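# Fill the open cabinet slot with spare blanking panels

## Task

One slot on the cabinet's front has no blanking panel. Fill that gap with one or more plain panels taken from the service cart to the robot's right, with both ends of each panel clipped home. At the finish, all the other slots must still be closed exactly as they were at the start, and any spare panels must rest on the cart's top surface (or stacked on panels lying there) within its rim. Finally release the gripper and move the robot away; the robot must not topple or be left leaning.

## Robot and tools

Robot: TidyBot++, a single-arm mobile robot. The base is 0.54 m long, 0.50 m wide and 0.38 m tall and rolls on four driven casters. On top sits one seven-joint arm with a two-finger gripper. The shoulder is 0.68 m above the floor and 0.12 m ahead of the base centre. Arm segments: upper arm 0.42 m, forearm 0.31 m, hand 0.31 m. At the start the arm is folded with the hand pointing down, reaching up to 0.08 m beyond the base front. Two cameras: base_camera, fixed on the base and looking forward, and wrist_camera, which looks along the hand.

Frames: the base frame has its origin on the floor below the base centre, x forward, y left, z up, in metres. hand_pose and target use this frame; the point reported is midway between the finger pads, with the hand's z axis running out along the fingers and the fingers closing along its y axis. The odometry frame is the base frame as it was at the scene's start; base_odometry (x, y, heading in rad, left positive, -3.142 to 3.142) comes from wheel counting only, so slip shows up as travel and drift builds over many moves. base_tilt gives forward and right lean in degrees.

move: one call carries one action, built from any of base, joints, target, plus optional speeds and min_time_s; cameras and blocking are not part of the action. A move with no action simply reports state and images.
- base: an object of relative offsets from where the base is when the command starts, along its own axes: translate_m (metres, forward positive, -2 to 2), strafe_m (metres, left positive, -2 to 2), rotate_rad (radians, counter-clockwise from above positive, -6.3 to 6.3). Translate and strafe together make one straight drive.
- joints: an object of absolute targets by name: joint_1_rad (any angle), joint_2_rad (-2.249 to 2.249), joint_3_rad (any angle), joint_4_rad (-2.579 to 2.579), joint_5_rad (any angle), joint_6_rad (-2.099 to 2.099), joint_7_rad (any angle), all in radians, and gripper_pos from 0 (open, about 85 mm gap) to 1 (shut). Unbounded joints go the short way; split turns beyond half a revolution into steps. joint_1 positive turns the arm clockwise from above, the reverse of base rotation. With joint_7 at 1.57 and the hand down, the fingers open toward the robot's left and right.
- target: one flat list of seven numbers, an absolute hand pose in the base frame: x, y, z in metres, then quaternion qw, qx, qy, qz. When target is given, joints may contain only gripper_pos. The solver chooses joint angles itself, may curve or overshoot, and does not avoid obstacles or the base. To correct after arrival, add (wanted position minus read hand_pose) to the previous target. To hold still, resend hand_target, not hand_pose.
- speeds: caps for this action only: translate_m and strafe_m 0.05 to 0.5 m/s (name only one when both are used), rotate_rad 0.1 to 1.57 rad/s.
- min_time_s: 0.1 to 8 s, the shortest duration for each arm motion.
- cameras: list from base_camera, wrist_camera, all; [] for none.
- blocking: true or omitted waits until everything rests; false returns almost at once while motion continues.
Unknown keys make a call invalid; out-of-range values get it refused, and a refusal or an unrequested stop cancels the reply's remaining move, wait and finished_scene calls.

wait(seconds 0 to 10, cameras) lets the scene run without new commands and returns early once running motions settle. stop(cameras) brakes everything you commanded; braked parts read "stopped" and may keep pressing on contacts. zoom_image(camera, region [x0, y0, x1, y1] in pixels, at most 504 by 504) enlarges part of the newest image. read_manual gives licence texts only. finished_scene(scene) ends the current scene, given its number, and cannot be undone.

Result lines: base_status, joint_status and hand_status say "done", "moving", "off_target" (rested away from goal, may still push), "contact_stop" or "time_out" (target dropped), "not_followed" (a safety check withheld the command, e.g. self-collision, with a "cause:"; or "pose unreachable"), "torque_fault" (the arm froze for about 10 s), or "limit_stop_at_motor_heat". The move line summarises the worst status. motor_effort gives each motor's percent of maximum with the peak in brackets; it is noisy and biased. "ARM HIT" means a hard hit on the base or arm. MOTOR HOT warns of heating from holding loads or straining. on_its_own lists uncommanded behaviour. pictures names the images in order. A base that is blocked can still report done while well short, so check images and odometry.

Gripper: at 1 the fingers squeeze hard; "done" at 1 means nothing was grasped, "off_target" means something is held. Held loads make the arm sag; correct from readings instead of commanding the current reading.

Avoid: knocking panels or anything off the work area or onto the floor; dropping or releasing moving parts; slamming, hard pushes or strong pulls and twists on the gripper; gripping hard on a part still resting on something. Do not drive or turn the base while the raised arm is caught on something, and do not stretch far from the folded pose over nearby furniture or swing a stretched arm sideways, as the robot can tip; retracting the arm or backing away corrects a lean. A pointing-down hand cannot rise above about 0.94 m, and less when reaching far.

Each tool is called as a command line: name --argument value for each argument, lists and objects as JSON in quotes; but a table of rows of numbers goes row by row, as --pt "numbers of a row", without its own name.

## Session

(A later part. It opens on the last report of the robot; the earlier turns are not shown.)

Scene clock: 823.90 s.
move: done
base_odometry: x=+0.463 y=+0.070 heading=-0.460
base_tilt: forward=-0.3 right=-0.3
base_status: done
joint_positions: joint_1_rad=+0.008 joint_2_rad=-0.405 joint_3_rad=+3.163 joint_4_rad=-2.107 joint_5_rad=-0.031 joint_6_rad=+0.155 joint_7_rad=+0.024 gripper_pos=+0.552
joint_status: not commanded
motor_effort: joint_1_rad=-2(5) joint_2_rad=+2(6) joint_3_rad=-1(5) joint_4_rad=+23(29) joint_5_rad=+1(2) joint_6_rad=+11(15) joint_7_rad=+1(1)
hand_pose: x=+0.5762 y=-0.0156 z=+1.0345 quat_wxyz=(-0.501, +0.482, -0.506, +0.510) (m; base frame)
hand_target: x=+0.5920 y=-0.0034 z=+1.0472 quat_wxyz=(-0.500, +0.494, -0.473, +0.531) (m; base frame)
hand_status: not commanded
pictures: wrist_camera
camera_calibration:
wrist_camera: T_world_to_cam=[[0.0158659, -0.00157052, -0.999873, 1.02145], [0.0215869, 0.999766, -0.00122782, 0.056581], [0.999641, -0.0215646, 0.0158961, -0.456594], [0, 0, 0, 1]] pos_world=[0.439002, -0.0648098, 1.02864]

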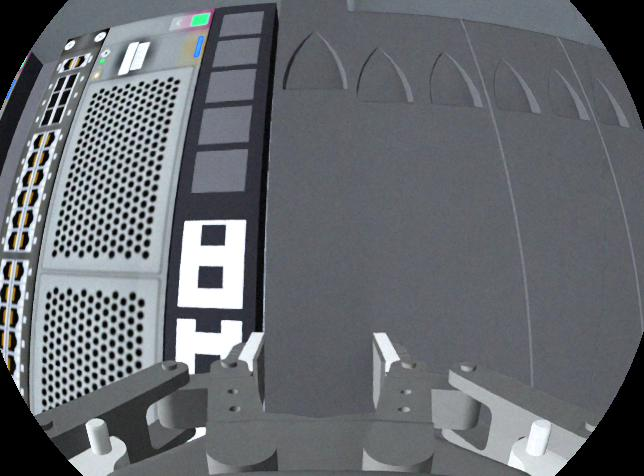

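move --base '{"translate_m": -0.014, "strafe_m": -0.0044}' --speeds '{"translate_m": 0.05}' --cameras '["wrist_camera"]'

move --joints '{"gripper_pos": 0.5}' --cameras '["wrist_camera"]'

zoom_image --camera "wrist_camera" --region '[190, 0, 450, 220]'

zoom_image --camera "wrist_camera" --region '[190, 200, 450, 420]'

Scene clock: 857.90 s.
move: done
base_odometry: x=+0.449 y=+0.073 heading=-0.460
base_tilt: forward=-0.3 right=-0.3
base_status: done
joint_positions: joint_1_rad=+0.002 joint_2_rad=-0.368 joint_3_rad=+3.160 joint_4_rad=-2.089 joint_5_rad=-0.031 joint_6_rad=+0.173 joint_7_rad=+0.024 gripper_pos=+0.553
joint_status: not commanded
motor_effort: joint_1_rad=-1(3) joint_2_rad=-6(10) joint_3_rad=+0(2) joint_4_rad=+18(23) joint_5_rad=+2(3) joint_6_rad=+8(11) joint_7_rad=+2(2)
hand_pose: x=+0.5898 y=-0.0114 z=+1.0348 quat_wxyz=(-0.503, +0.485, -0.503, +0.509) (m; base frame)
hand_target: x=+0.5920 y=-0.0034 z=+1.0472 quat_wxyz=(-0.500, +0.494, -0.473, +0.531) (m; base frame)
hand_status: not commanded
pictures: wrist_camera
camera_calibration:
wrist_camera: T_world_to_cam=[[0.0163588, -0.0032465, -0.999861, 1.02129], [0.0135262, 0.999904, -0.00302534, 0.0587951], [0.999775, -0.0134748, 0.0164012, -0.470592], [0, 0, 0, 1]] pos_world=[0.452983, -0.0618149, 1.02904]

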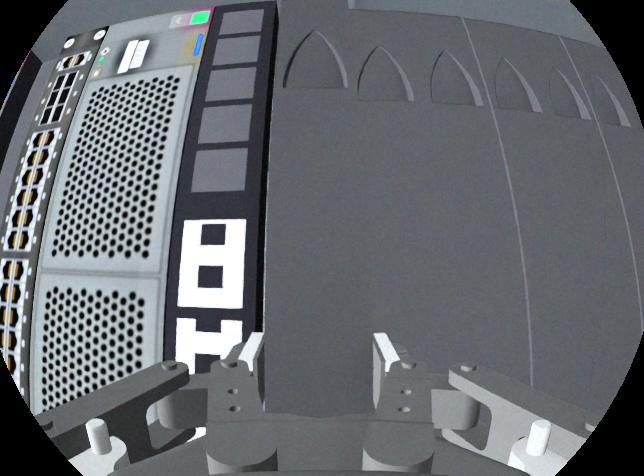

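Scene clock: 858.57 s.
move: done
base_odometry: x=+0.449 y=+0.073 heading=-0.460
base_tilt: forward=-0.2 right=-0.3
base_status: not commanded
joint_positions: joint_1_rad=+0.002 joint_2_rad=-0.366 joint_3_rad=+3.160 joint_4_rad=-2.089 joint_5_rad=-0.030 joint_6_rad=+0.174 joint_7_rad=+0.025 gripper_pos=+0.500
joint_status: all done
motor_effort: joint_1_rad=-2(3) joint_2_rad=-8(9) joint_3_rad=-1(2) joint_4_rad=+19(23) joint_5_rad=+0(2) joint_6_rad=+9(12) joint_7_rad=-1(2)
hand_pose: x=+0.5903 y=-0.0116 z=+1.0339 quat_wxyz=(-0.502, +0.486, -0.503, +0.509) (m; base frame)
hand_target: x=+0.5920 y=-0.0034 z=+1.0472 quat_wxyz=(-0.500, +0.494, -0.473, +0.531) (m; base frame)
hand_status: not commanded
pictures: wrist_camera
camera_calibration:
wrist_camera: T_world_to_cam=[[0.0146277, -0.0060323, -0.999875, 1.0214], [0.0137783, 0.999888, -0.00583081, 0.0616635], [0.999798, -0.0136913, 0.0147092, -0.469365], [0, 0, 0, 1]] pos_world=[0.45348, -0.0619215, 1.02853]

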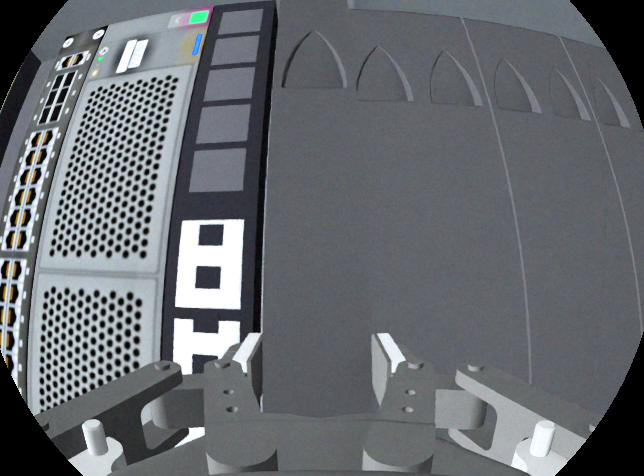

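Scaled by 1.938.

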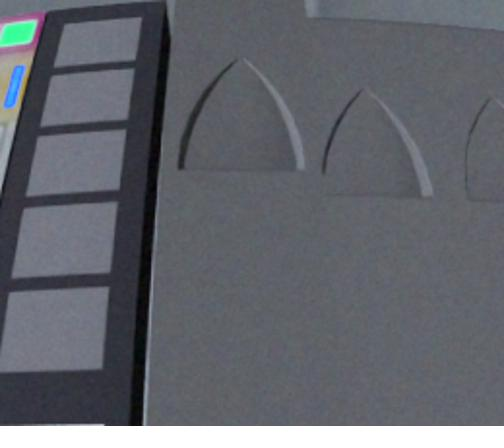

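Scaled by 1.938.

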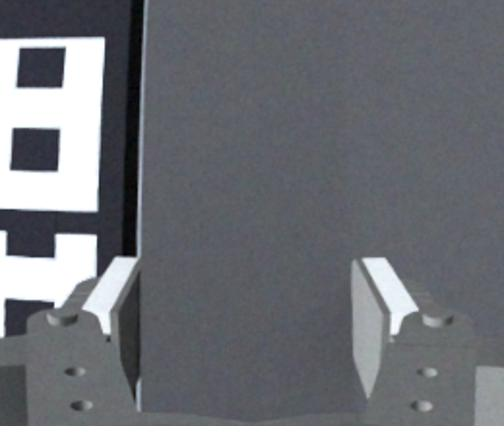

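move --joints '{"gripper_pos": 0.42}'

move --base '{"translate_m": -0.038, "strafe_m": -0.012}' --speeds '{"translate_m": 0.05}' --cameras '["wrist_camera"]'

zoom_image --camera "wrist_camera" --region '[200, 0, 460, 220]'

zoom_image --camera "wrist_camera" --region '[190, 200, 450, 420]'

Scene clock: 867.93 s.
move: done
base_odometry: x=+0.449 y=+0.073 heading=-0.460
base_tilt: forward=-0.2 right=-0.3
base_status: not commanded
joint_positions: joint_1_rad=+0.002 joint_2_rad=-0.363 joint_3_rad=+3.160 joint_4_rad=-2.091 joint_5_rad=-0.030 joint_6_rad=+0.174 joint_7_rad=+0.025 gripper_pos=+0.420
joint_status: all done
motor_effort: joint_1_rad=-2(2) joint_2_rad=-10(11) joint_3_rad=-1(1) joint_4_rad=+22(25) joint_5_rad=+0(1) joint_6_rad=+11(15) joint_7_rad=-1(1)
hand_pose: x=+0.5913 y=-0.0116 z=+1.0308 quat_wxyz=(-0.500, +0.487, -0.505, +0.508) (m; base frame)
hand_target: x=+0.5920 y=-0.0034 z=+1.0472 quat_wxyz=(-0.500, +0.494, -0.473, +0.531) (m; base frame)
hand_status: not commanded
pictures: none

Scene clock: 869.20 s.
move: done
base_odometry: x=+0.409 y=+0.079 heading=-0.460
base_tilt: forward=-0.3 right=-0.3
base_status: done
joint_positions: joint_1_rad=+0.002 joint_2_rad=-0.363 joint_3_rad=+3.160 joint_4_rad=-2.091 joint_5_rad=-0.030 joint_6_rad=+0.174 joint_7_rad=+0.026 gripper_pos=+0.420
joint_status: not commanded
motor_effort: joint_1_rad=-1(2) joint_2_rad=-9(11) joint_3_rad=+0(2) joint_4_rad=+19(22) joint_5_rad=+1(1) joint_6_rad=+9(11) joint_7_rad=+0(1)
hand_pose: x=+0.5913 y=-0.0115 z=+1.0310 quat_wxyz=(-0.500, +0.487, -0.504, +0.508) (m; base frame)
hand_target: x=+0.5920 y=-0.0034 z=+1.0472 quat_wxyz=(-0.500, +0.494, -0.473, +0.531) (m; base frame)
hand_status: not commanded
pictures: wrist_camera
camera_calibration:
wrist_camera: T_world_to_cam=[[0.00922589, -0.00617189, -0.999938, 1.0217], [0.0136487, 0.999889, -0.00604565, 0.0618169], [0.999864, -0.0135921, 0.0093091, -0.4648], [0, 0, 0, 1]] pos_world=[0.454467, -0.0618218, 1.02633]

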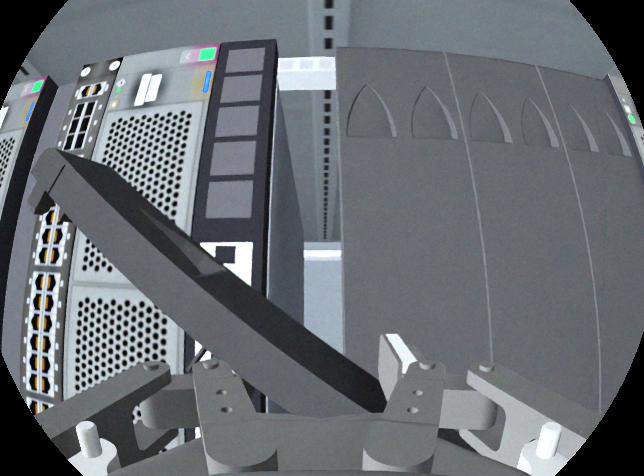

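Scaled by 1.938.

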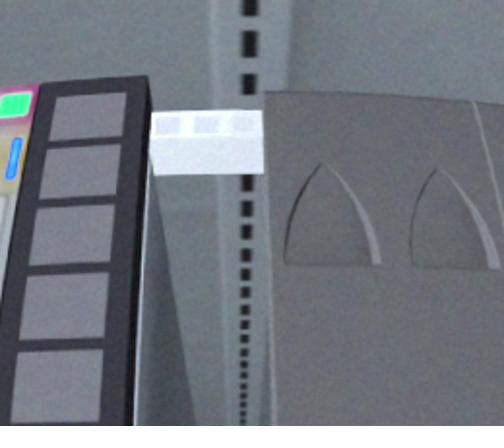

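Scaled by 1.938.

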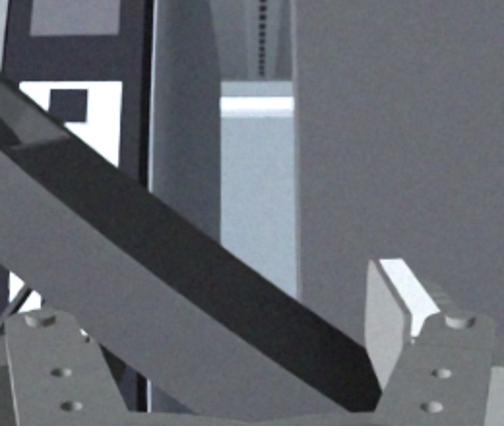

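move --joints '{"gripper_pos": 0.8}' --cameras '["all"]'

Scene clock: 873.40 s.
move: done
base_odometry: x=+0.409 y=+0.079 heading=-0.460
base_tilt: forward=-0.2 right=-0.3
base_status: not commanded
joint_positions: joint_1_rad=+0.002 joint_2_rad=-0.363 joint_3_rad=+3.160 joint_4_rad=-2.091 joint_5_rad=-0.030 joint_6_rad=+0.174 joint_7_rad=+0.026 gripper_pos=+0.800
joint_status: all done
motor_effort: joint_1_rad=-1(1) joint_2_rad=-9(9) joint_3_rad=+1(1) joint_4_rad=+19(20) joint_5_rad=+0(1) joint_6_rad=+9(9) joint_7_rad=+0(1)
hand_pose: x=+0.5913 y=-0.0115 z=+1.0310 quat_wxyz=(-0.500, +0.487, -0.504, +0.508) (m; base frame)
hand_target: x=+0.5920 y=-0.0034 z=+1.0472 quat_wxyz=(-0.500, +0.494, -0.473, +0.531) (m; base frame)
hand_status: not commanded
pictures: base_camera, wrist_camera
camera_calibration:
wrist_camera: T_world_to_cam=[[0.00922589, -0.00617189, -0.999938, 1.0217], [0.0136487, 0.999889, -0.00604565, 0.0618169], [0.999864, -0.0135921, 0.0093091, -0.4648], [0, 0, 0, 1]] pos_world=[0.454467, -0.0618218, 1.02633]

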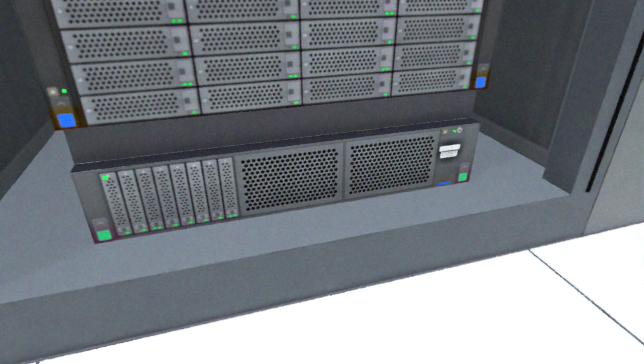

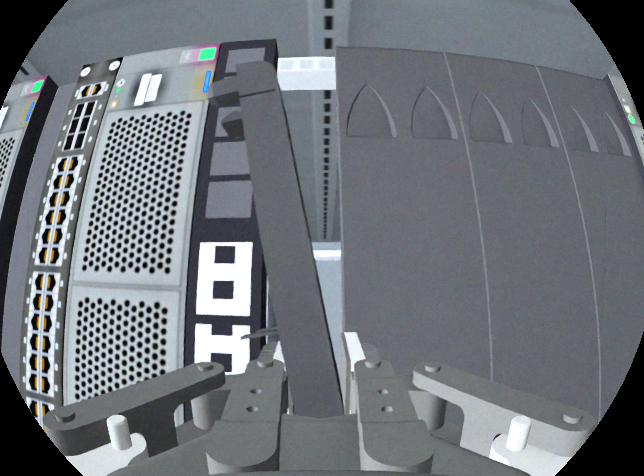

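move --joints '{"gripper_pos": 1.0}' --cameras '["wrist_camera"]'

Scene clock: 878.53 s.
move: off_target
base_odometry: x=+0.409 y=+0.079 heading=-0.460
base_tilt: forward=-0.2 right=-0.3
base_status: not commanded
joint_positions: joint_1_rad=+0.002 joint_2_rad=-0.363 joint_3_rad=+3.160 joint_4_rad=-2.091 joint_5_rad=-0.030 joint_6_rad=+0.174 joint_7_rad=+0.026 gripper_pos=+0.862
joint_status: gripper_pos off_target (ended at +0.862, target +1.000)
motor_effort: joint_1_rad=-1(1) joint_2_rad=-9(10) joint_3_rad=+0(1) joint_4_rad=+19(21) joint_5_rad=+0(2) joint_6_rad=+9(10) joint_7_rad=+0(2)
hand_pose: x=+0.5913 y=-0.0115 z=+1.0310 quat_wxyz=(-0.500, +0.487, -0.504, +0.508) (m; base frame)
hand_target: x=+0.5920 y=-0.0034 z=+1.0472 quat_wxyz=(-0.500, +0.494, -0.473, +0.531) (m; base frame)
hand_status: not commanded
pictures: wrist_camera
camera_calibration:
wrist_camera: T_world_to_cam=[[0.00922589, -0.00617189, -0.999938, 1.0217], [0.0136487, 0.999889, -0.00604565, 0.0618169], [0.999864, -0.0135921, 0.0093091, -0.4648], [0, 0, 0, 1]] pos_world=[0.454467, -0.0618218, 1.02633]

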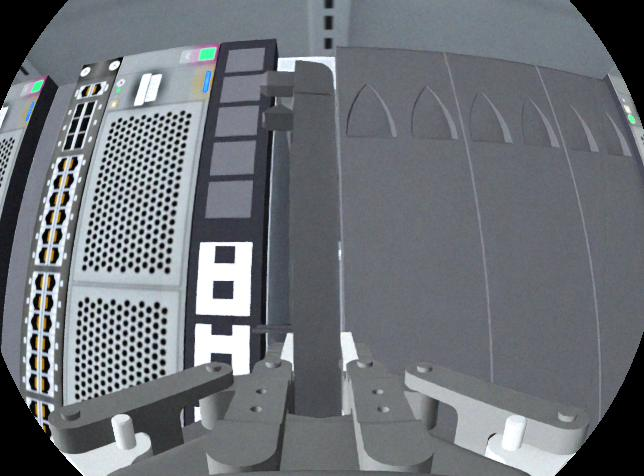

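move --base '{"translate_m": -0.27}' --speeds '{"translate_m": 0.2}' --cameras '["wrist_camera"]'

move --joints '{"joint_7_rad": 1.6}' --min_time_s 2.5

move --joints '{"joint_7_rad": 3.17}' --min_time_s 2.5 --cameras '["wrist_camera"]'

Scene clock: 952.30 s.
move: done
base_odometry: x=+0.167 y=+0.199 heading=-0.461
base_tilt: forward=-0.3 right=-0.3
base_status: done
joint_positions: joint_1_rad=+0.010 joint_2_rad=-0.360 joint_3_rad=+3.163 joint_4_rad=-2.091 joint_5_rad=-0.030 joint_6_rad=+0.174 joint_7_rad=+0.026 gripper_pos=+0.866
joint_status: not commanded
motor_effort: joint_1_rad=-1(6) joint_2_rad=-9(13) joint_3_rad=+1(6) joint_4_rad=+19(20) joint_5_rad=+0(2) joint_6_rad=+9(9) joint_7_rad=+0(1)
hand_pose: x=+0.5922 y=-0.0169 z=+1.0295 quat_wxyz=(-0.497, +0.485, -0.508, +0.509) (m; base frame)
hand_target: x=+0.5920 y=-0.0034 z=+1.0472 quat_wxyz=(-0.500, +0.494, -0.473, +0.531) (m; base frame)
hand_status: not commanded
pictures: wrist_camera
camera_calibration:
wrist_camera: T_world_to_cam=[[0.00608434, -0.00510231, -0.999968, 1.0221], [0.0241162, 0.999697, -0.00495419, 0.059807], [0.999691, -0.0240853, 0.00620555, -0.46269], [0, 0, 0, 1]] pos_world=[0.454886, -0.0657178, 1.02524]

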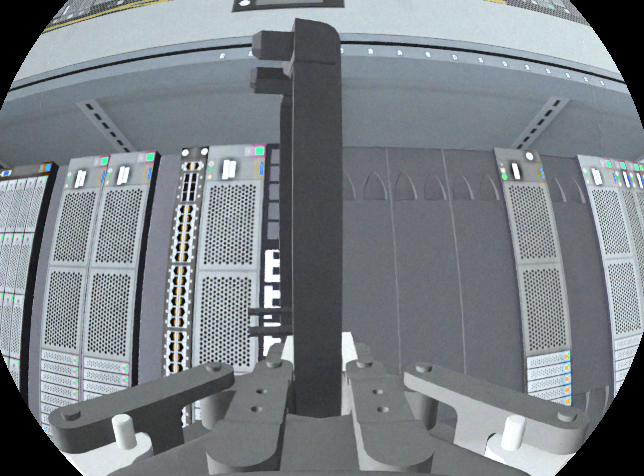

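Scene clock: 955.47 s.
move: done
base_odometry: x=+0.167 y=+0.199 heading=-0.461
base_tilt: forward=-0.3 right=-0.3
base_status: not commanded
joint_positions: joint_1_rad=+0.010 joint_2_rad=-0.360 joint_3_rad=+3.163 joint_4_rad=-2.091 joint_5_rad=-0.030 joint_6_rad=+0.174 joint_7_rad=+1.539 gripper_pos=+0.866
joint_status: all done
motor_effort: joint_1_rad=-1(1) joint_2_rad=-8(10) joint_3_rad=+0(1) joint_4_rad=+19(19) joint_5_rad=+0(1) joint_6_rad=+9(9) joint_7_rad=+0(1)
hand_pose: x=+0.5922 y=-0.0169 z=+1.0295 quat_wxyz=(-0.012, +0.702, -0.036, +0.712) (m; base frame)
hand_target: x=+0.5920 y=-0.0034 z=+1.0472 quat_wxyz=(+0.013, +0.683, +0.006, +0.730) (m; base frame)
hand_status: not commanded
pictures: none

Scene clock: 958.63 s.
move: done
base_odometry: x=+0.167 y=+0.199 heading=-0.461
base_tilt: forward=-0.2 right=-0.3
base_status: not commanded
joint_positions: joint_1_rad=+0.010 joint_2_rad=-0.360 joint_3_rad=+3.163 joint_4_rad=-2.091 joint_5_rad=-0.030 joint_6_rad=+0.174 joint_7_rad=+3.106 gripper_pos=+0.866
joint_status: all done
motor_effort: joint_1_rad=-1(1) joint_2_rad=-9(10) joint_3_rad=+0(1) joint_4_rad=+19(19) joint_5_rad=+1(1) joint_6_rad=+9(9) joint_7_rad=+0(1)
hand_pose: x=+0.5922 y=-0.0169 z=+1.0295 quat_wxyz=(+0.494, +0.523, +0.469, +0.513) (m; base frame)
hand_target: x=+0.5920 y=-0.0034 z=+1.0472 quat_wxyz=(+0.525, +0.479, +0.487, +0.507) (m; base frame)
hand_status: not commanded
pictures: wrist_camera
camera_calibration:
wrist_camera: T_world_to_cam=[[-0.0218913, -0.0554661, 0.998221, -1.01944], [-0.0448211, -0.997401, -0.0564036, 0.119934], [0.998755, -0.0459761, 0.0193484, -0.475982], [0, 0, 0, 1]] pos_world=[0.458448, 0.0411944, 1.0336]

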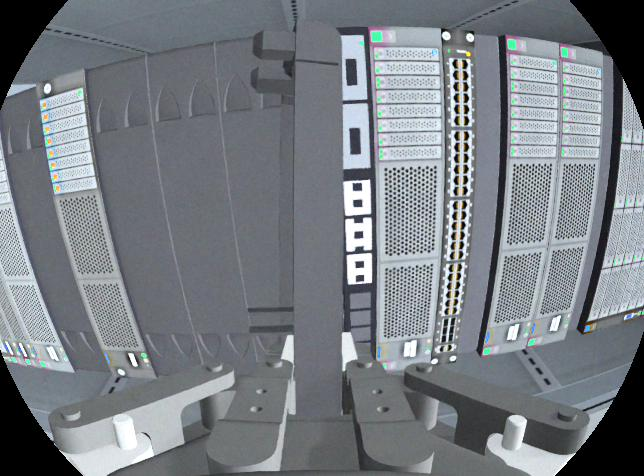

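move --base '{"translate_m": -0.49, "strafe_m": -0.332, "rotate_rad": 0.341}' --speeds '{"translate_m": 0.3, "rotate_rad": 0.4}' --cameras '["base_camera"]'

move --base '{"translate_m": 0.111, "strafe_m": -0.923}' --speeds '{"translate_m": 0.25}' --cameras '["all"]'

Scene clock: 976.17 s.
move: done
base_odometry: x=-0.420 y=+0.120 heading=-0.119
base_tilt: forward=-0.3 right=-0.3
base_status: done
joint_positions: joint_1_rad=+0.007 joint_2_rad=-0.361 joint_3_rad=+3.162 joint_4_rad=-2.091 joint_5_rad=-0.030 joint_6_rad=+0.174 joint_7_rad=+3.107 gripper_pos=+0.866
joint_status: not commanded
motor_effort: joint_1_rad=-1(2) joint_2_rad=-9(11) joint_3_rad=+0(2) joint_4_rad=+19(20) joint_5_rad=+0(1) joint_6_rad=+9(9) joint_7_rad=+1(1)
hand_pose: x=+0.5921 y=-0.0150 z=+1.0298 quat_wxyz=(+0.493, +0.521, +0.471, +0.513) (m; base frame)
hand_target: x=+0.5920 y=-0.0034 z=+1.0472 quat_wxyz=(+0.525, +0.479, +0.487, +0.507) (m; base frame)
hand_status: not commanded
pictures: base_camera

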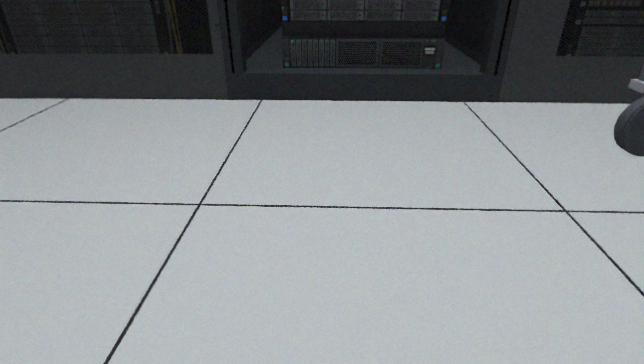

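Scene clock: 980.77 s.
move: done
base_odometry: x=-0.419 y=-0.810 heading=-0.120
base_tilt: forward=-0.2 right=-0.3
base_status: done
joint_positions: joint_1_rad=+0.007 joint_2_rad=-0.361 joint_3_rad=+3.161 joint_4_rad=-2.091 joint_5_rad=-0.030 joint_6_rad=+0.174 joint_7_rad=+3.107 gripper_pos=+0.866
joint_status: not commanded
motor_effort: joint_1_rad=-1(2) joint_2_rad=-9(9) joint_3_rad=+0(3) joint_4_rad=+19(20) joint_5_rad=+1(1) joint_6_rad=+9(9) joint_7_rad=+0(1)
hand_pose: x=+0.5921 y=-0.0145 z=+1.0298 quat_wxyz=(+0.493, +0.521, +0.471, +0.513) (m; base frame)
hand_target: x=+0.5920 y=-0.0034 z=+1.0472 quat_wxyz=(+0.525, +0.479, +0.487, +0.507) (m; base frame)
hand_status: not commanded
pictures: base_camera, wrist_camera
camera_calibration:
wrist_camera: T_world_to_cam=[[-0.0221751, -0.0540389, 0.998293, -1.01946], [-0.0403182, -0.997677, -0.0549012, 0.118116], [0.998941, -0.0414668, 0.0199448, -0.476408], [0, 0, 0, 1]] pos_world=[0.458059, 0.0429962, 1.03371]

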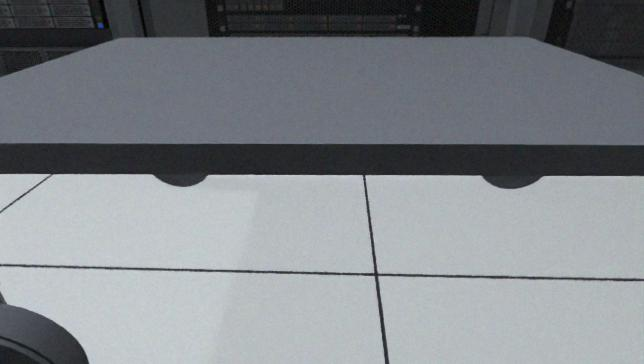

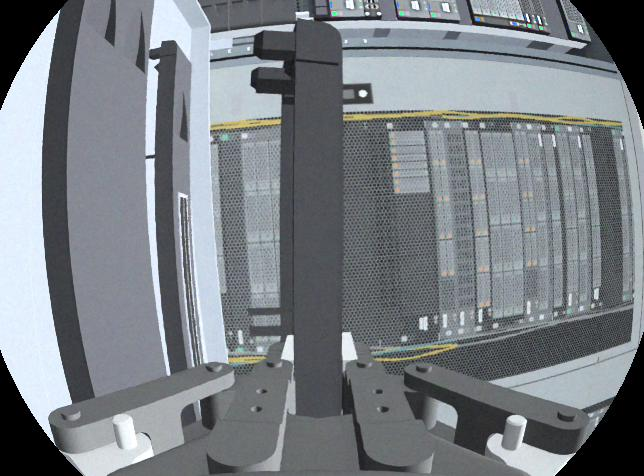

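move --base '{"translate_m": -0.01, "strafe_m": -0.047, "rotate_rad": 0.28}' --speeds '{"translate_m": 0.1, "rotate_rad": 0.3}'

move --target '[0.5, -0.01, 0.99, 0.38, 0.596, 0.596, 0.38]' --min_time_s 2.5 --cameras '["all"]'

Scene clock: 1010.87 s.
move: done
base_odometry: x=-0.435 y=-0.856 heading=+0.161
base_tilt: forward=-0.3 right=-0.3
base_status: done
joint_positions: joint_1_rad=+0.006 joint_2_rad=-0.361 joint_3_rad=+3.160 joint_4_rad=-2.091 joint_5_rad=-0.030 joint_6_rad=+0.174 joint_7_rad=+3.107 gripper_pos=+0.866
joint_status: not commanded
motor_effort: joint_1_rad=-1(2) joint_2_rad=-8(10) joint_3_rad=+0(2) joint_4_rad=+19(20) joint_5_rad=+0(1) joint_6_rad=+9(9) joint_7_rad=+0(1)
hand_pose: x=+0.5921 y=-0.0138 z=+1.0298 quat_wxyz=(+0.493, +0.521, +0.471, +0.514) (m; base frame)
hand_target: x=+0.5920 y=-0.0034 z=+1.0472 quat_wxyz=(+0.525, +0.479, +0.487, +0.507) (m; base frame)
hand_status: not commanded
pictures: none

Scene clock: 1014.03 s.
move: done
base_odometry: x=-0.435 y=-0.856 heading=+0.161
base_tilt: forward=-0.2 right=-0.3
base_status: not commanded
joint_positions: joint_1_rad=-0.474 joint_2_rad=-0.535 joint_3_rad=+3.307 joint_4_rad=-1.891 joint_5_rad=+0.449 joint_6_rad=-0.671 joint_7_rad=+2.764 gripper_pos=+0.866
joint_status: not commanded
motor_effort: joint_1_rad=-1(2) joint_2_rad=-2(9) joint_3_rad=-2(2) joint_4_rad=+18(20) joint_5_rad=+2(3) joint_6_rad=+7(9) joint_7_rad=+0(1)
hand_pose: x=+0.5054 y=+0.0187 z=+0.9831 quat_wxyz=(+0.374, +0.568, +0.617, +0.396) (m; base frame)
hand_target: x=+0.5000 y=-0.0100 z=+0.9900 quat_wxyz=(+0.380, +0.596, +0.596, +0.380) (m; base frame)
hand_status: done (0.030 m and 4.4 deg from the pose sent, 0.100 m and 26.2 deg at the start)
pictures: base_camera, wrist_camera
camera_calibration:
wrist_camera: T_world_to_cam=[[0.397258, 0.0561511, 0.915987, -1.10607], [0.0712636, -0.997, 0.0302107, 0.00506384], [0.914936, 0.0532751, -0.400068, 0.066012], [0, 0, 0, 1]] pos_world=[0.378638, 0.063639, 1.0394]

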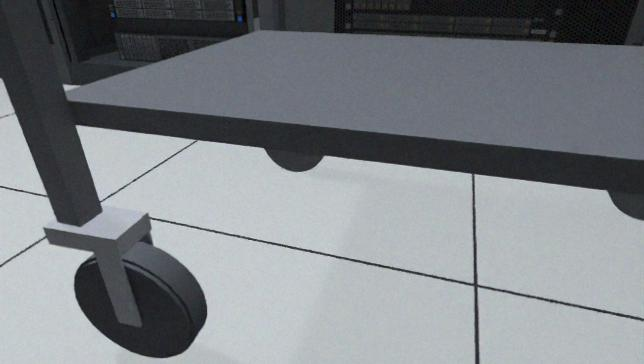

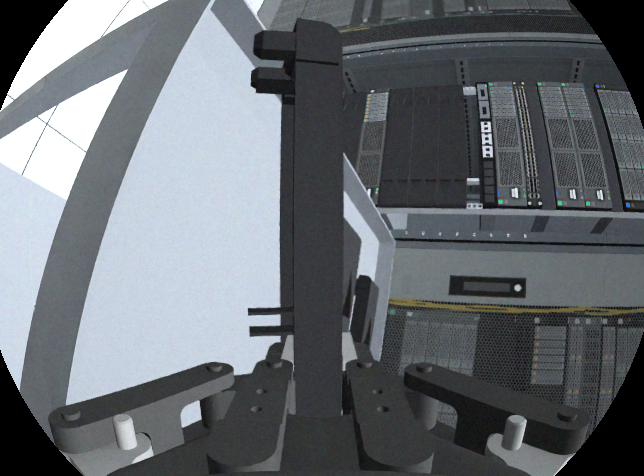

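move --base '{"translate_m": -0.005, "strafe_m": -0.03}' --speeds '{"strafe_m": 0.1}'

move --target '[0.5, -0.01, 0.935, 0.38, 0.596, 0.596, 0.38]' --min_time_s 1.5

move --target '[0.5, -0.01, 0.915, 0.38, 0.596, 0.596, 0.38]' --min_time_s 1.0 --cameras '["wrist_camera"]'

Scene clock: 1029.00 s.
move: done
base_odometry: x=-0.435 y=-0.886 heading=+0.161
base_tilt: forward=-0.3 right=-0.3
base_status: done
joint_positions: joint_1_rad=-0.475 joint_2_rad=-0.541 joint_3_rad=+3.313 joint_4_rad=-1.891 joint_5_rad=+0.453 joint_6_rad=-0.675 joint_7_rad=+2.763 gripper_pos=+0.866
joint_status: not commanded
motor_effort: joint_1_rad=-1(2) joint_2_rad=-3(5) joint_3_rad=-2(3) joint_4_rad=+18(19) joint_5_rad=+3(3) joint_6_rad=+7(8) joint_7_rad=+1(1)
hand_pose: x=+0.5044 y=+0.0143 z=+0.9840 quat_wxyz=(+0.375, +0.570, +0.614, +0.396) (m; base frame)
hand_target: x=+0.5000 y=-0.0100 z=+0.9900 quat_wxyz=(+0.380, +0.596, +0.596, +0.380) (m; base frame)
hand_status: not commanded
pictures: none

Scene clock: 1030.80 s.
move: done
base_odometry: x=-0.435 y=-0.886 heading=+0.161
base_tilt: forward=-0.3 right=-0.3
base_status: not commanded
joint_positions: joint_1_rad=-0.475 joint_2_rad=-0.560 joint_3_rad=+3.313 joint_4_rad=-1.996 joint_5_rad=+0.532 joint_6_rad=-0.664 joint_7_rad=+2.663 gripper_pos=+0.867
joint_status: not commanded
motor_effort: joint_1_rad=-1(1) joint_2_rad=-1(3) joint_3_rad=-1(2) joint_4_rad=+17(19) joint_5_rad=+3(3) joint_6_rad=+6(8) joint_7_rad=+0(1)
hand_pose: x=+0.4952 y=+0.0019 z=+0.9384 quat_wxyz=(+0.369, +0.593, +0.613, +0.370) (m; base frame)
hand_target: x=+0.5000 y=-0.0100 z=+0.9350 quat_wxyz=(+0.380, +0.596, +0.596, +0.380) (m; base frame)
hand_status: done (0.013 m and 2.6 deg from the pose sent, 0.055 m and 4.1 deg at the start)
pictures: none

Scene clock: 1032.10 s.
move: off_target
base_odometry: x=-0.435 y=-0.886 heading=+0.161
base_tilt: forward=-0.3 right=-0.3
base_status: not commanded
joint_positions: joint_1_rad=-0.473 joint_2_rad=-0.584 joint_3_rad=+3.313 joint_4_rad=-2.036 joint_5_rad=+0.573 joint_6_rad=-0.603 joint_7_rad=+2.625 gripper_pos=+0.867
joint_status: not commanded
motor_effort: joint_1_rad=-1(1) joint_2_rad=+4(4) joint_3_rad=+0(1) joint_4_rad=+12(17) joint_5_rad=+2(3) joint_6_rad=+4(6) joint_7_rad=+0(1)
hand_pose: x=+0.4943 y=+0.0022 z=+0.9415 quat_wxyz=(+0.381, +0.582, +0.605, +0.388) (m; base frame)
hand_target: x=+0.5000 y=-0.0100 z=+0.9150 quat_wxyz=(+0.380, +0.596, +0.596, +0.380) (m; base frame)
hand_status: off_target (0.030 m and 2.1 deg from the pose sent, 0.027 m and 2.6 deg at the start)
pictures: wrist_camera
camera_calibration:
wrist_camera: T_world_to_cam=[[0.401614, 0.0364318, 0.915084, -1.06388], [0.0289937, -0.999213, 0.0270564, 0.0145255], [0.91535, 0.0156654, -0.402354, 0.0624959], [0, 0, 0, 1]] pos_world=[0.369643, 0.0522942, 0.998294]

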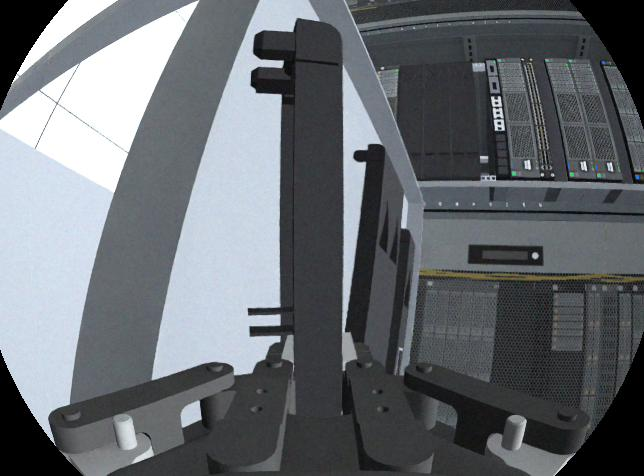

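move --target '[0.52, -0.01, 0.985, 0.271, 0.653, 0.653, 0.271]' --min_time_s 2

move --target '[0.53, -0.01, 0.945, 0.271, 0.653, 0.653, 0.271]' --min_time_s 1.2 --cameras '["wrist_camera"]'

Scene clock: 1059.80 s.
move: done
base_odometry: x=-0.435 y=-0.886 heading=+0.161
base_tilt: forward=-0.2 right=-0.3
base_status: not commanded
joint_positions: joint_1_rad=-0.407 joint_2_rad=-0.302 joint_3_rad=+3.372 joint_4_rad=-1.497 joint_5_rad=+0.221 joint_6_rad=-1.099 joint_7_rad=+2.962 gripper_pos=+0.867
joint_status: not commanded
motor_effort: joint_1_rad=-1(1) joint_2_rad=-8(9) joint_3_rad=-1(2) joint_4_rad=+17(19) joint_5_rad=+2(4) joint_6_rad=+6(7) joint_7_rad=+0(1)
hand_pose: x=+0.5300 y=-0.0041 z=+0.9921 quat_wxyz=(+0.295, +0.647, +0.640, +0.289) (m; base frame)
hand_target: x=+0.5200 y=-0.0100 z=+0.9850 quat_wxyz=(+0.271, +0.653, +0.653, +0.271) (m; base frame)
hand_status: done (0.014 m and 3.8 deg from the pose sent, 0.052 m and 20.9 deg at the start)
pictures: none

Scene clock: 1061.30 s.
move: done
base_odometry: x=-0.435 y=-0.886 heading=+0.161
base_tilt: forward=-0.3 right=-0.3
base_status: not commanded
joint_positions: joint_1_rad=-0.408 joint_2_rad=-0.302 joint_3_rad=+3.400 joint_4_rad=-1.571 joint_5_rad=+0.220 joint_6_rad=-1.099 joint_7_rad=+2.962 gripper_pos=+0.867
joint_status: not commanded
motor_effort: joint_1_rad=-1(1) joint_2_rad=-8(9) joint_3_rad=-1(1) joint_4_rad=+17(18) joint_5_rad=+2(2) joint_6_rad=+6(7) joint_7_rad=+0(1)
hand_pose: x=+0.5227 y=-0.0153 z=+0.9528 quat_wxyz=(+0.275, +0.664, +0.645, +0.260) (m; base frame)
hand_target: x=+0.5300 y=-0.0100 z=+0.9450 quat_wxyz=(+0.271, +0.653, +0.653, +0.271) (m; base frame)
hand_status: done (0.012 m and 2.0 deg from the pose sent, 0.047 m and 3.8 deg at the start)
pictures: wrist_camera
camera_calibration:
wrist_camera: T_world_to_cam=[[0.708998, -0.0000516716, 0.705211, -1.04621], [-0.0282799, -0.999198, 0.0283586, 0.0246831], [0.704643, -0.0400495, -0.708431, 0.442199], [0, 0, 0, 1]] pos_world=[0.430863, 0.042319, 1.05036]

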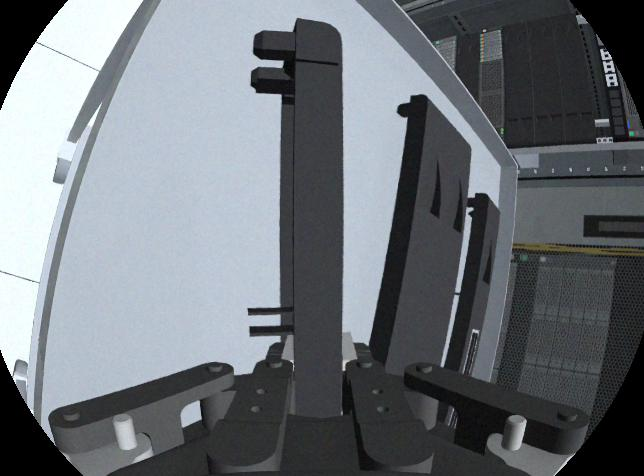

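move --target '[0.53, -0.01, 0.928, 0.271, 0.653, 0.653, 0.271]' --min_time_s 1

move --target '[0.53, -0.01, 0.914, 0.271, 0.653, 0.653, 0.271]' --min_time_s 1

move --target '[0.53, -0.01, 0.902, 0.271, 0.653, 0.653, 0.271]' --min_time_s 1 --cameras '["wrist_camera"]'

Scene clock: 1068.23 s.
move: done
base_odometry: x=-0.435 y=-0.886 heading=+0.161
base_tilt: forward=-0.3 right=-0.3
base_status: not commanded
joint_positions: joint_1_rad=-0.413 joint_2_rad=-0.302 joint_3_rad=+3.407 joint_4_rad=-1.629 joint_5_rad=+0.220 joint_6_rad=-1.081 joint_7_rad=+2.962 gripper_pos=+0.867
joint_status: not commanded
motor_effort: joint_1_rad=-1(1) joint_2_rad=-8(9) joint_3_rad=-1(2) joint_4_rad=+17(17) joint_5_rad=+2(2) joint_6_rad=+6(6) joint_7_rad=+0(1)
hand_pose: x=+0.5184 y=-0.0144 z=+0.9262 quat_wxyz=(+0.263, +0.666, +0.653, +0.245) (m; base frame)
hand_target: x=+0.5300 y=-0.0100 z=+0.9280 quat_wxyz=(+0.271, +0.653, +0.653, +0.271) (m; base frame)
hand_status: done (0.013 m and 3.4 deg from the pose sent, 0.026 m and 2.0 deg at the start)
pictures: none

Scene clock: 1069.53 s.
move: done
base_odometry: x=-0.435 y=-0.886 heading=+0.161
base_tilt: forward=-0.3 right=-0.3
base_status: not commanded
joint_positions: joint_1_rad=-0.420 joint_2_rad=-0.317 joint_3_rad=+3.415 joint_4_rad=-1.666 joint_5_rad=+0.220 joint_6_rad=-1.035 joint_7_rad=+2.962 gripper_pos=+0.867
joint_status: not commanded
motor_effort: joint_1_rad=-2(2) joint_2_rad=-5(8) joint_3_rad=-2(2) joint_4_rad=+15(17) joint_5_rad=+1(2) joint_6_rad=+5(6) joint_7_rad=+0(1)
hand_pose: x=+0.5202 y=-0.0139 z=+0.9216 quat_wxyz=(+0.266, +0.662, +0.652, +0.256) (m; base frame)
hand_target: x=+0.5301 y=-0.0100 z=+0.9140 quat_wxyz=(+0.271, +0.653, +0.653, +0.271) (m; base frame)
hand_status: done (0.013 m and 2.1 deg from the pose sent, 0.017 m and 3.4 deg at the start)
pictures: none

Scene clock: 1070.83 s.
move: done
base_odometry: x=-0.435 y=-0.886 heading=+0.161
base_tilt: forward=-0.3 right=-0.3
base_status: not commanded
joint_positions: joint_1_rad=-0.428 joint_2_rad=-0.333 joint_3_rad=+3.424 joint_4_rad=-1.695 joint_5_rad=+0.220 joint_6_rad=-0.990 joint_7_rad=+2.962 gripper_pos=+0.867
joint_status: not commanded
motor_effort: joint_1_rad=-2(2) joint_2_rad=-4(6) joint_3_rad=-2(2) joint_4_rad=+13(15) joint_5_rad=+0(1) joint_6_rad=+4(5) joint_7_rad=+0(1)
hand_pose: x=+0.5220 y=-0.0129 z=+0.9217 quat_wxyz=(+0.272, +0.657, +0.650, +0.270) (m; base frame)
hand_target: x=+0.5300 y=-0.0100 z=+0.9020 quat_wxyz=(+0.271, +0.653, +0.653, +0.271) (m; base frame)
hand_status: done (0.021 m and 0.6 deg from the pose sent, 0.022 m and 2.1 deg at the start)
pictures: wrist_camera
camera_calibration:
wrist_camera: T_world_to_cam=[[0.701864, 0.00763117, 0.712271, -1.02655], [-0.00646878, -0.999833, 0.0170863, 0.026881], [0.712282, -0.0165998, -0.701697, 0.410897], [0, 0, 0, 1]] pos_world=[0.427999, 0.0415311, 1.01905]

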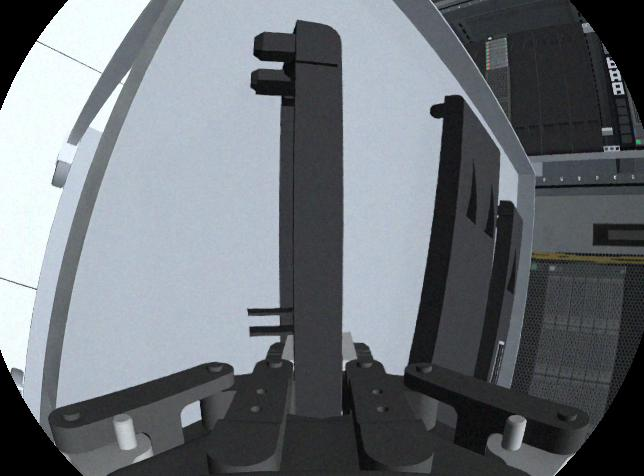

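move --joints '{"gripper_pos": 0.74}' --cameras '["wrist_camera"]'

Scene clock: 1079.13 s.
move: done
base_odometry: x=-0.435 y=-0.886 heading=+0.161
base_tilt: forward=-0.3 right=-0.3
base_status: not commanded
joint_positions: joint_1_rad=-0.432 joint_2_rad=-0.334 joint_3_rad=+3.424 joint_4_rad=-1.700 joint_5_rad=+0.220 joint_6_rad=-0.985 joint_7_rad=+2.962 gripper_pos=+0.740
joint_status: all done
motor_effort: joint_1_rad=-1(2) joint_2_rad=-4(5) joint_3_rad=-1(2) joint_4_rad=+13(15) joint_5_rad=+0(1) joint_6_rad=+4(4) joint_7_rad=+0(0)
hand_pose: x=+0.5222 y=-0.0112 z=+0.9207 quat_wxyz=(+0.271, +0.655, +0.651, +0.271) (m; base frame)
hand_target: x=+0.5300 y=-0.0100 z=+0.9020 quat_wxyz=(+0.271, +0.653, +0.653, +0.271) (m; base frame)
hand_status: not commanded
pictures: wrist_camera
camera_calibration:
wrist_camera: T_world_to_cam=[[0.701104, 0.0106632, 0.712979, -1.02624], [-0.00192377, -0.999856, 0.0168454, 0.0264068], [0.713056, -0.013182, -0.700983, 0.409006], [0, 0, 0, 1]] pos_world=[0.427909, 0.0427375, 1.01795]

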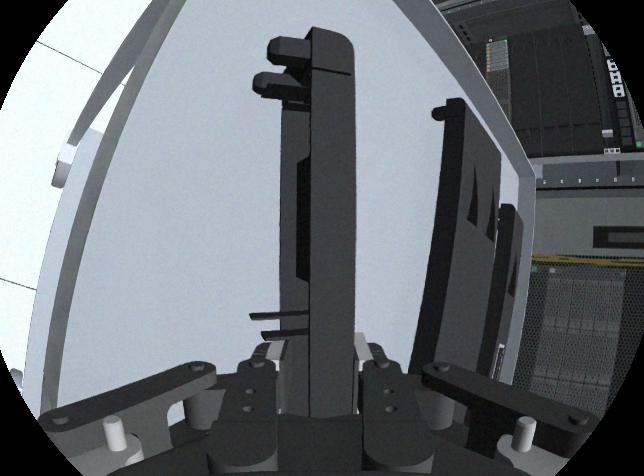

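move --target '[0.503, -0.01, 0.897, 0.271, 0.653, 0.653, 0.271]' --min_time_s 1.5 --cameras '["wrist_camera"]'

Scene clock: 1094.00 s.
move: off_target
base_odometry: x=-0.435 y=-0.886 heading=+0.161
base_tilt: forward=-0.2 right=-0.3
base_status: not commanded
joint_positions: joint_1_rad=-0.474 joint_2_rad=-0.394 joint_3_rad=+3.424 joint_4_rad=-1.743 joint_5_rad=+0.242 joint_6_rad=-0.984 joint_7_rad=+2.946 gripper_pos=+0.740
joint_status: not commanded
motor_effort: joint_1_rad=-1(2) joint_2_rad=-4(5) joint_3_rad=-1(2) joint_4_rad=+12(16) joint_5_rad=+0(1) joint_6_rad=+1(5) joint_7_rad=+0(1)
hand_pose: x=+0.5041 y=-0.0052 z=+0.9200 quat_wxyz=(+0.269, +0.644, +0.658, +0.284) (m; base frame)
hand_target: x=+0.5030 y=-0.0100 z=+0.8970 quat_wxyz=(+0.271, +0.653, +0.653, +0.271) (m; base frame)
hand_status: off_target (0.024 m and 1.9 deg from the pose sent, 0.031 m and 0.3 deg at the start)
pictures: wrist_camera
camera_calibration:
wrist_camera: T_world_to_cam=[[0.688647, 0.026113, 0.724627, -1.01741], [0.0293754, -0.999536, 0.00810297, 0.0246747], [0.724502, 0.0157061, -0.689094, 0.405043], [0, 0, 0, 1]] pos_world=[0.406455, 0.0448692, 1.01615]

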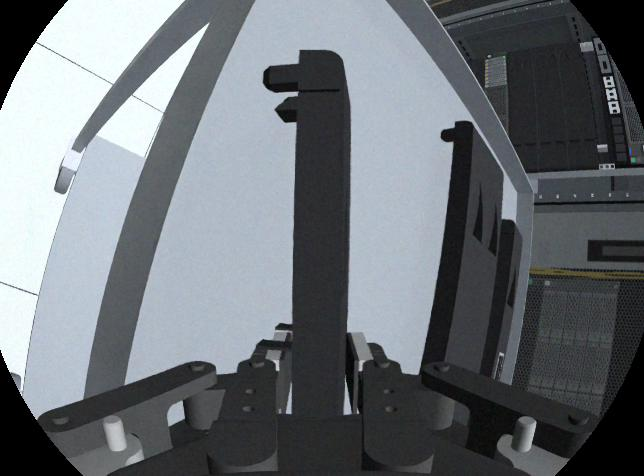

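move --target '[0.465, -0.01, 0.93, 0.271, 0.653, 0.653, 0.271]' --min_time_s 2 --cameras '["wrist_camera"]'

Scene clock: 1102.23 s.
move: done
base_odometry: x=-0.435 y=-0.886 heading=+0.161
base_tilt: forward=-0.2 right=-0.3
base_status: not commanded
joint_positions: joint_1_rad=-0.484 joint_2_rad=-0.457 joint_3_rad=+3.397 joint_4_rad=-1.747 joint_5_rad=+0.261 joint_6_rad=-1.028 joint_7_rad=+2.918 gripper_pos=+0.740
joint_status: not commanded
motor_effort: joint_1_rad=-1(1) joint_2_rad=-3(5) joint_3_rad=-2(2) joint_4_rad=+17(17) joint_5_rad=+1(2) joint_6_rad=+6(6) joint_7_rad=+0(0)
hand_pose: x=+0.4802 y=-0.0051 z=+0.9313 quat_wxyz=(+0.270, +0.642, +0.655, +0.294) (m; base frame)
hand_target: x=+0.4650 y=-0.0100 z=+0.9300 quat_wxyz=(+0.271, +0.653, +0.653, +0.271) (m; base frame)
hand_status: done (0.016 m and 2.9 deg from the pose sent, 0.041 m and 1.9 deg at the start)
pictures: wrist_camera
camera_calibration:
wrist_camera: T_world_to_cam=[[0.676428, 0.0198047, 0.736242, -1.01404], [0.0338468, -0.999418, -0.00421292, 0.0346644], [0.73573, 0.0277692, -0.676705, 0.413215], [0, 0, 0, 1]] pos_world=[0.380735, 0.0432524, 1.02635]

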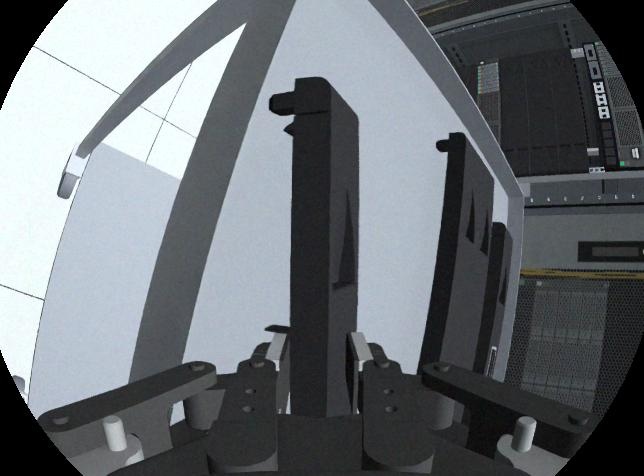

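move --target '[0.43, -0.01, 0.97, 0.271, 0.653, 0.653, 0.271]' --min_time_s 2 --cameras '["wrist_camera"]'

Scene clock: 1107.57 s.
move: done
base_odometry: x=-0.435 y=-0.886 heading=+0.161
base_tilt: forward=-0.3 right=-0.3
base_status: not commanded
joint_positions: joint_1_rad=-0.484 joint_2_rad=-0.495 joint_3_rad=+3.338 joint_4_rad=-1.641 joint_5_rad=+0.262 joint_6_rad=-1.194 joint_7_rad=+2.916 gripper_pos=+0.740
joint_status: not commanded
motor_effort: joint_1_rad=-1(1) joint_2_rad=-1(4) joint_3_rad=-1(2) joint_4_rad=+16(17) joint_5_rad=+1(2) joint_6_rad=+5(6) joint_7_rad=+0(0)
hand_pose: x=+0.4452 y=-0.0006 z=+0.9646 quat_wxyz=(+0.266, +0.637, +0.663, +0.289) (m; base frame)
hand_target: x=+0.4300 y=-0.0100 z=+0.9700 quat_wxyz=(+0.271, +0.653, +0.653, +0.271) (m; base frame)
hand_status: done (0.019 m and 3.1 deg from the pose sent, 0.064 m and 2.9 deg at the start)
pictures: wrist_camera
camera_calibration:
wrist_camera: T_world_to_cam=[[0.685638, 0.0372106, 0.726991, -1.0102], [0.0503195, -0.998726, 0.00366197, 0.0256293], [0.726201, 0.034071, -0.686638, 0.475269], [0, 0, 0, 1]] pos_world=[0.3462, 0.0469938, 1.06065]

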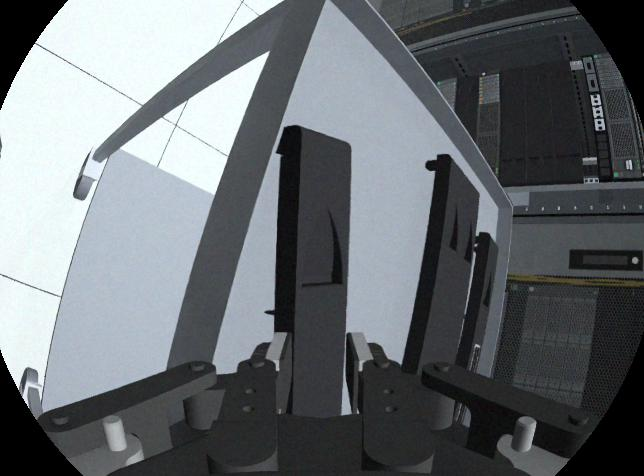

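move --base '{"strafe_m": -0.13}' --target '[0.49, 0.0, 0.985, 0.0, 0.7071, 0.7071, 0.0]' --joints '{"gripper_pos": 0.3}' --speeds '{"strafe_m": 0.1}' --min_time_s 2 --cameras '["wrist_camera"]'

Scene clock: 1129.93 s.
move: off_target
base_odometry: x=-0.414 y=-1.015 heading=+0.162
base_tilt: forward=-0.2 right=-0.3
base_status: done
joint_positions: joint_1_rad=+0.052 joint_2_rad=+0.338 joint_3_rad=+2.987 joint_4_rad=-0.464 joint_5_rad=+0.145 joint_6_rad=-2.037 joint_7_rad=+3.041 gripper_pos=+0.300
joint_status: all done
motor_effort: joint_1_rad=-1(2) joint_2_rad=-23(24) joint_3_rad=-1(2) joint_4_rad=+11(17) joint_5_rad=+1(2) joint_6_rad=+2(6) joint_7_rad=+0(1)
hand_pose: x=+0.5758 y=-0.0122 z=+1.0021 quat_wxyz=(+0.122, +0.732, +0.663, +0.095) (m; base frame)
hand_target: x=+0.5635 y=+0.0029 z=+0.9938 quat_wxyz=(+0.081, +0.702, +0.702, +0.087) (m; base frame)
hand_status: off_target (0.088 m and 18.7 deg from the pose sent, 0.049 m and 46.3 deg at the start; a joint's target at an end of its range on 66 of 66 steps)
pictures: wrist_camera
camera_calibration:
wrist_camera: T_world_to_cam=[[0.947278, -0.0749017, 0.311536, -0.862309], [-0.0909002, -0.995167, 0.0371322, 0.0551298], [0.307249, -0.0634932, -0.949509, 0.910061], [0, 0, 0, 1]] pos_world=[0.542242, 0.0480576, 1.1307]

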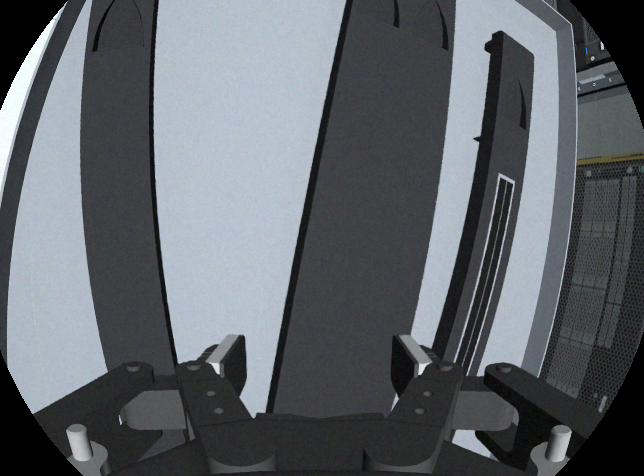

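move --target '[0.485, 0.003, 0.955, 0.025, 0.7067, 0.7067, 0.025]' --min_time_s 1.5 --cameras '["wrist_camera"]'

Scene clock: 1154.50 s.
move: done
base_odometry: x=-0.414 y=-1.015 heading=+0.162
base_tilt: forward=-0.3 right=-0.3
base_status: not commanded
joint_positions: joint_1_rad=+0.077 joint_2_rad=+0.206 joint_3_rad=+2.987 joint_4_rad=-0.769 joint_5_rad=+0.093 joint_6_rad=-2.038 joint_7_rad=+3.046 gripper_pos=+0.300
joint_status: not commanded
motor_effort: joint_1_rad=-1(1) joint_2_rad=-20(24) joint_3_rad=+0(1) joint_4_rad=+12(12) joint_5_rad=+0(1) joint_6_rad=+0(2) joint_7_rad=+0(1)
hand_pose: x=+0.5037 y=-0.0045 z=+0.9626 quat_wxyz=(+0.061, +0.730, +0.680, +0.034) (m; base frame)
hand_target: x=+0.4850 y=+0.0030 z=+0.9550 quat_wxyz=(+0.025, +0.707, +0.707, +0.025) (m; base frame)
hand_status: done (0.022 m and 5.8 deg from the pose sent, 0.103 m and 14.9 deg at the start)
pictures: wrist_camera
camera_calibration:
wrist_camera: T_world_to_cam=[[0.988732, -0.0508578, 0.140791, -0.63747], [-0.0577804, -0.997291, 0.0455239, 0.032893], [0.138095, -0.0531459, -0.988992, 1.01839], [0, 0, 0, 1]] pos_world=[0.491554, 0.0545068, 1.09543]

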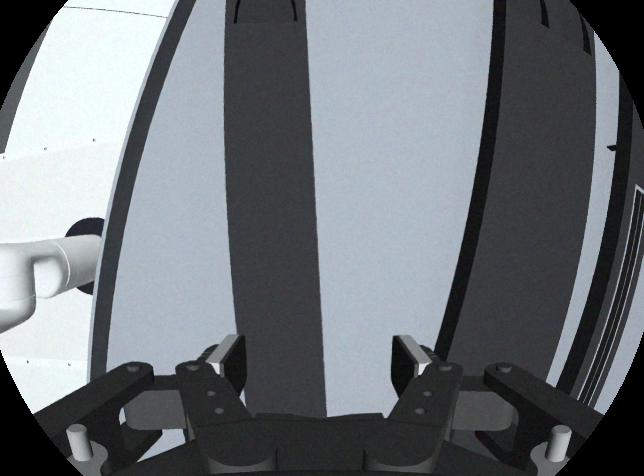

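move --target '[0.464, 0.018, 0.94, 0.015, 0.707, 0.707, 0.015]' --min_time_s 1.5 --cameras '["wrist_camera"]'

Scene clock: 1170.20 s.
move: done
base_odometry: x=-0.414 y=-1.015 heading=+0.162
base_tilt: forward=-0.3 right=-0.3
base_status: not commanded
joint_positions: joint_1_rad=+0.064 joint_2_rad=+0.153 joint_3_rad=+2.987 joint_4_rad=-0.891 joint_5_rad=+0.079 joint_6_rad=-2.038 joint_7_rad=+3.046 gripper_pos=+0.300
joint_status: not commanded
motor_effort: joint_1_rad=-1(1) joint_2_rad=-18(20) joint_3_rad=+0(1) joint_4_rad=+12(12) joint_5_rad=+0(1) joint_6_rad=+0(1) joint_7_rad=+0(0)
hand_pose: x=+0.4716 y=+0.0046 z=+0.9461 quat_wxyz=(+0.037, +0.722, +0.690, +0.009) (m; base frame)
hand_target: x=+0.4640 y=+0.0180 z=+0.9400 quat_wxyz=(+0.015, +0.707, +0.707, +0.015) (m; base frame)
hand_status: done (0.017 m and 3.7 deg from the pose sent, 0.051 m and 6.9 deg at the start)
pictures: wrist_camera
camera_calibration:
wrist_camera: T_world_to_cam=[[0.997009, -0.0275943, 0.072189, -0.542018], [-0.0312706, -0.998244, 0.0503024, 0.023863], [0.0706742, -0.0524093, -0.996122, 1.04551], [0, 0, 0, 1]] pos_world=[0.467252, 0.063659, 1.07938]

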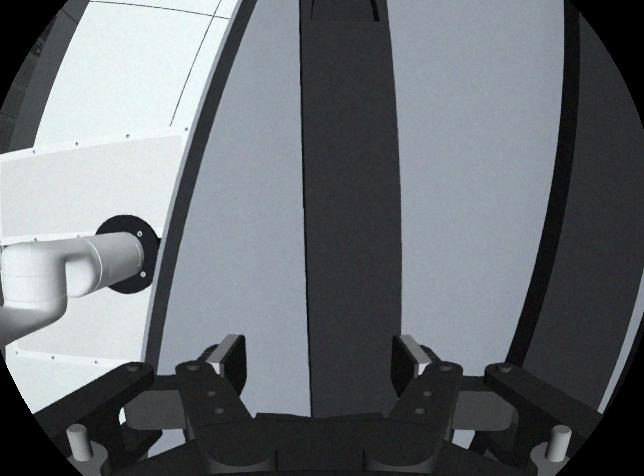

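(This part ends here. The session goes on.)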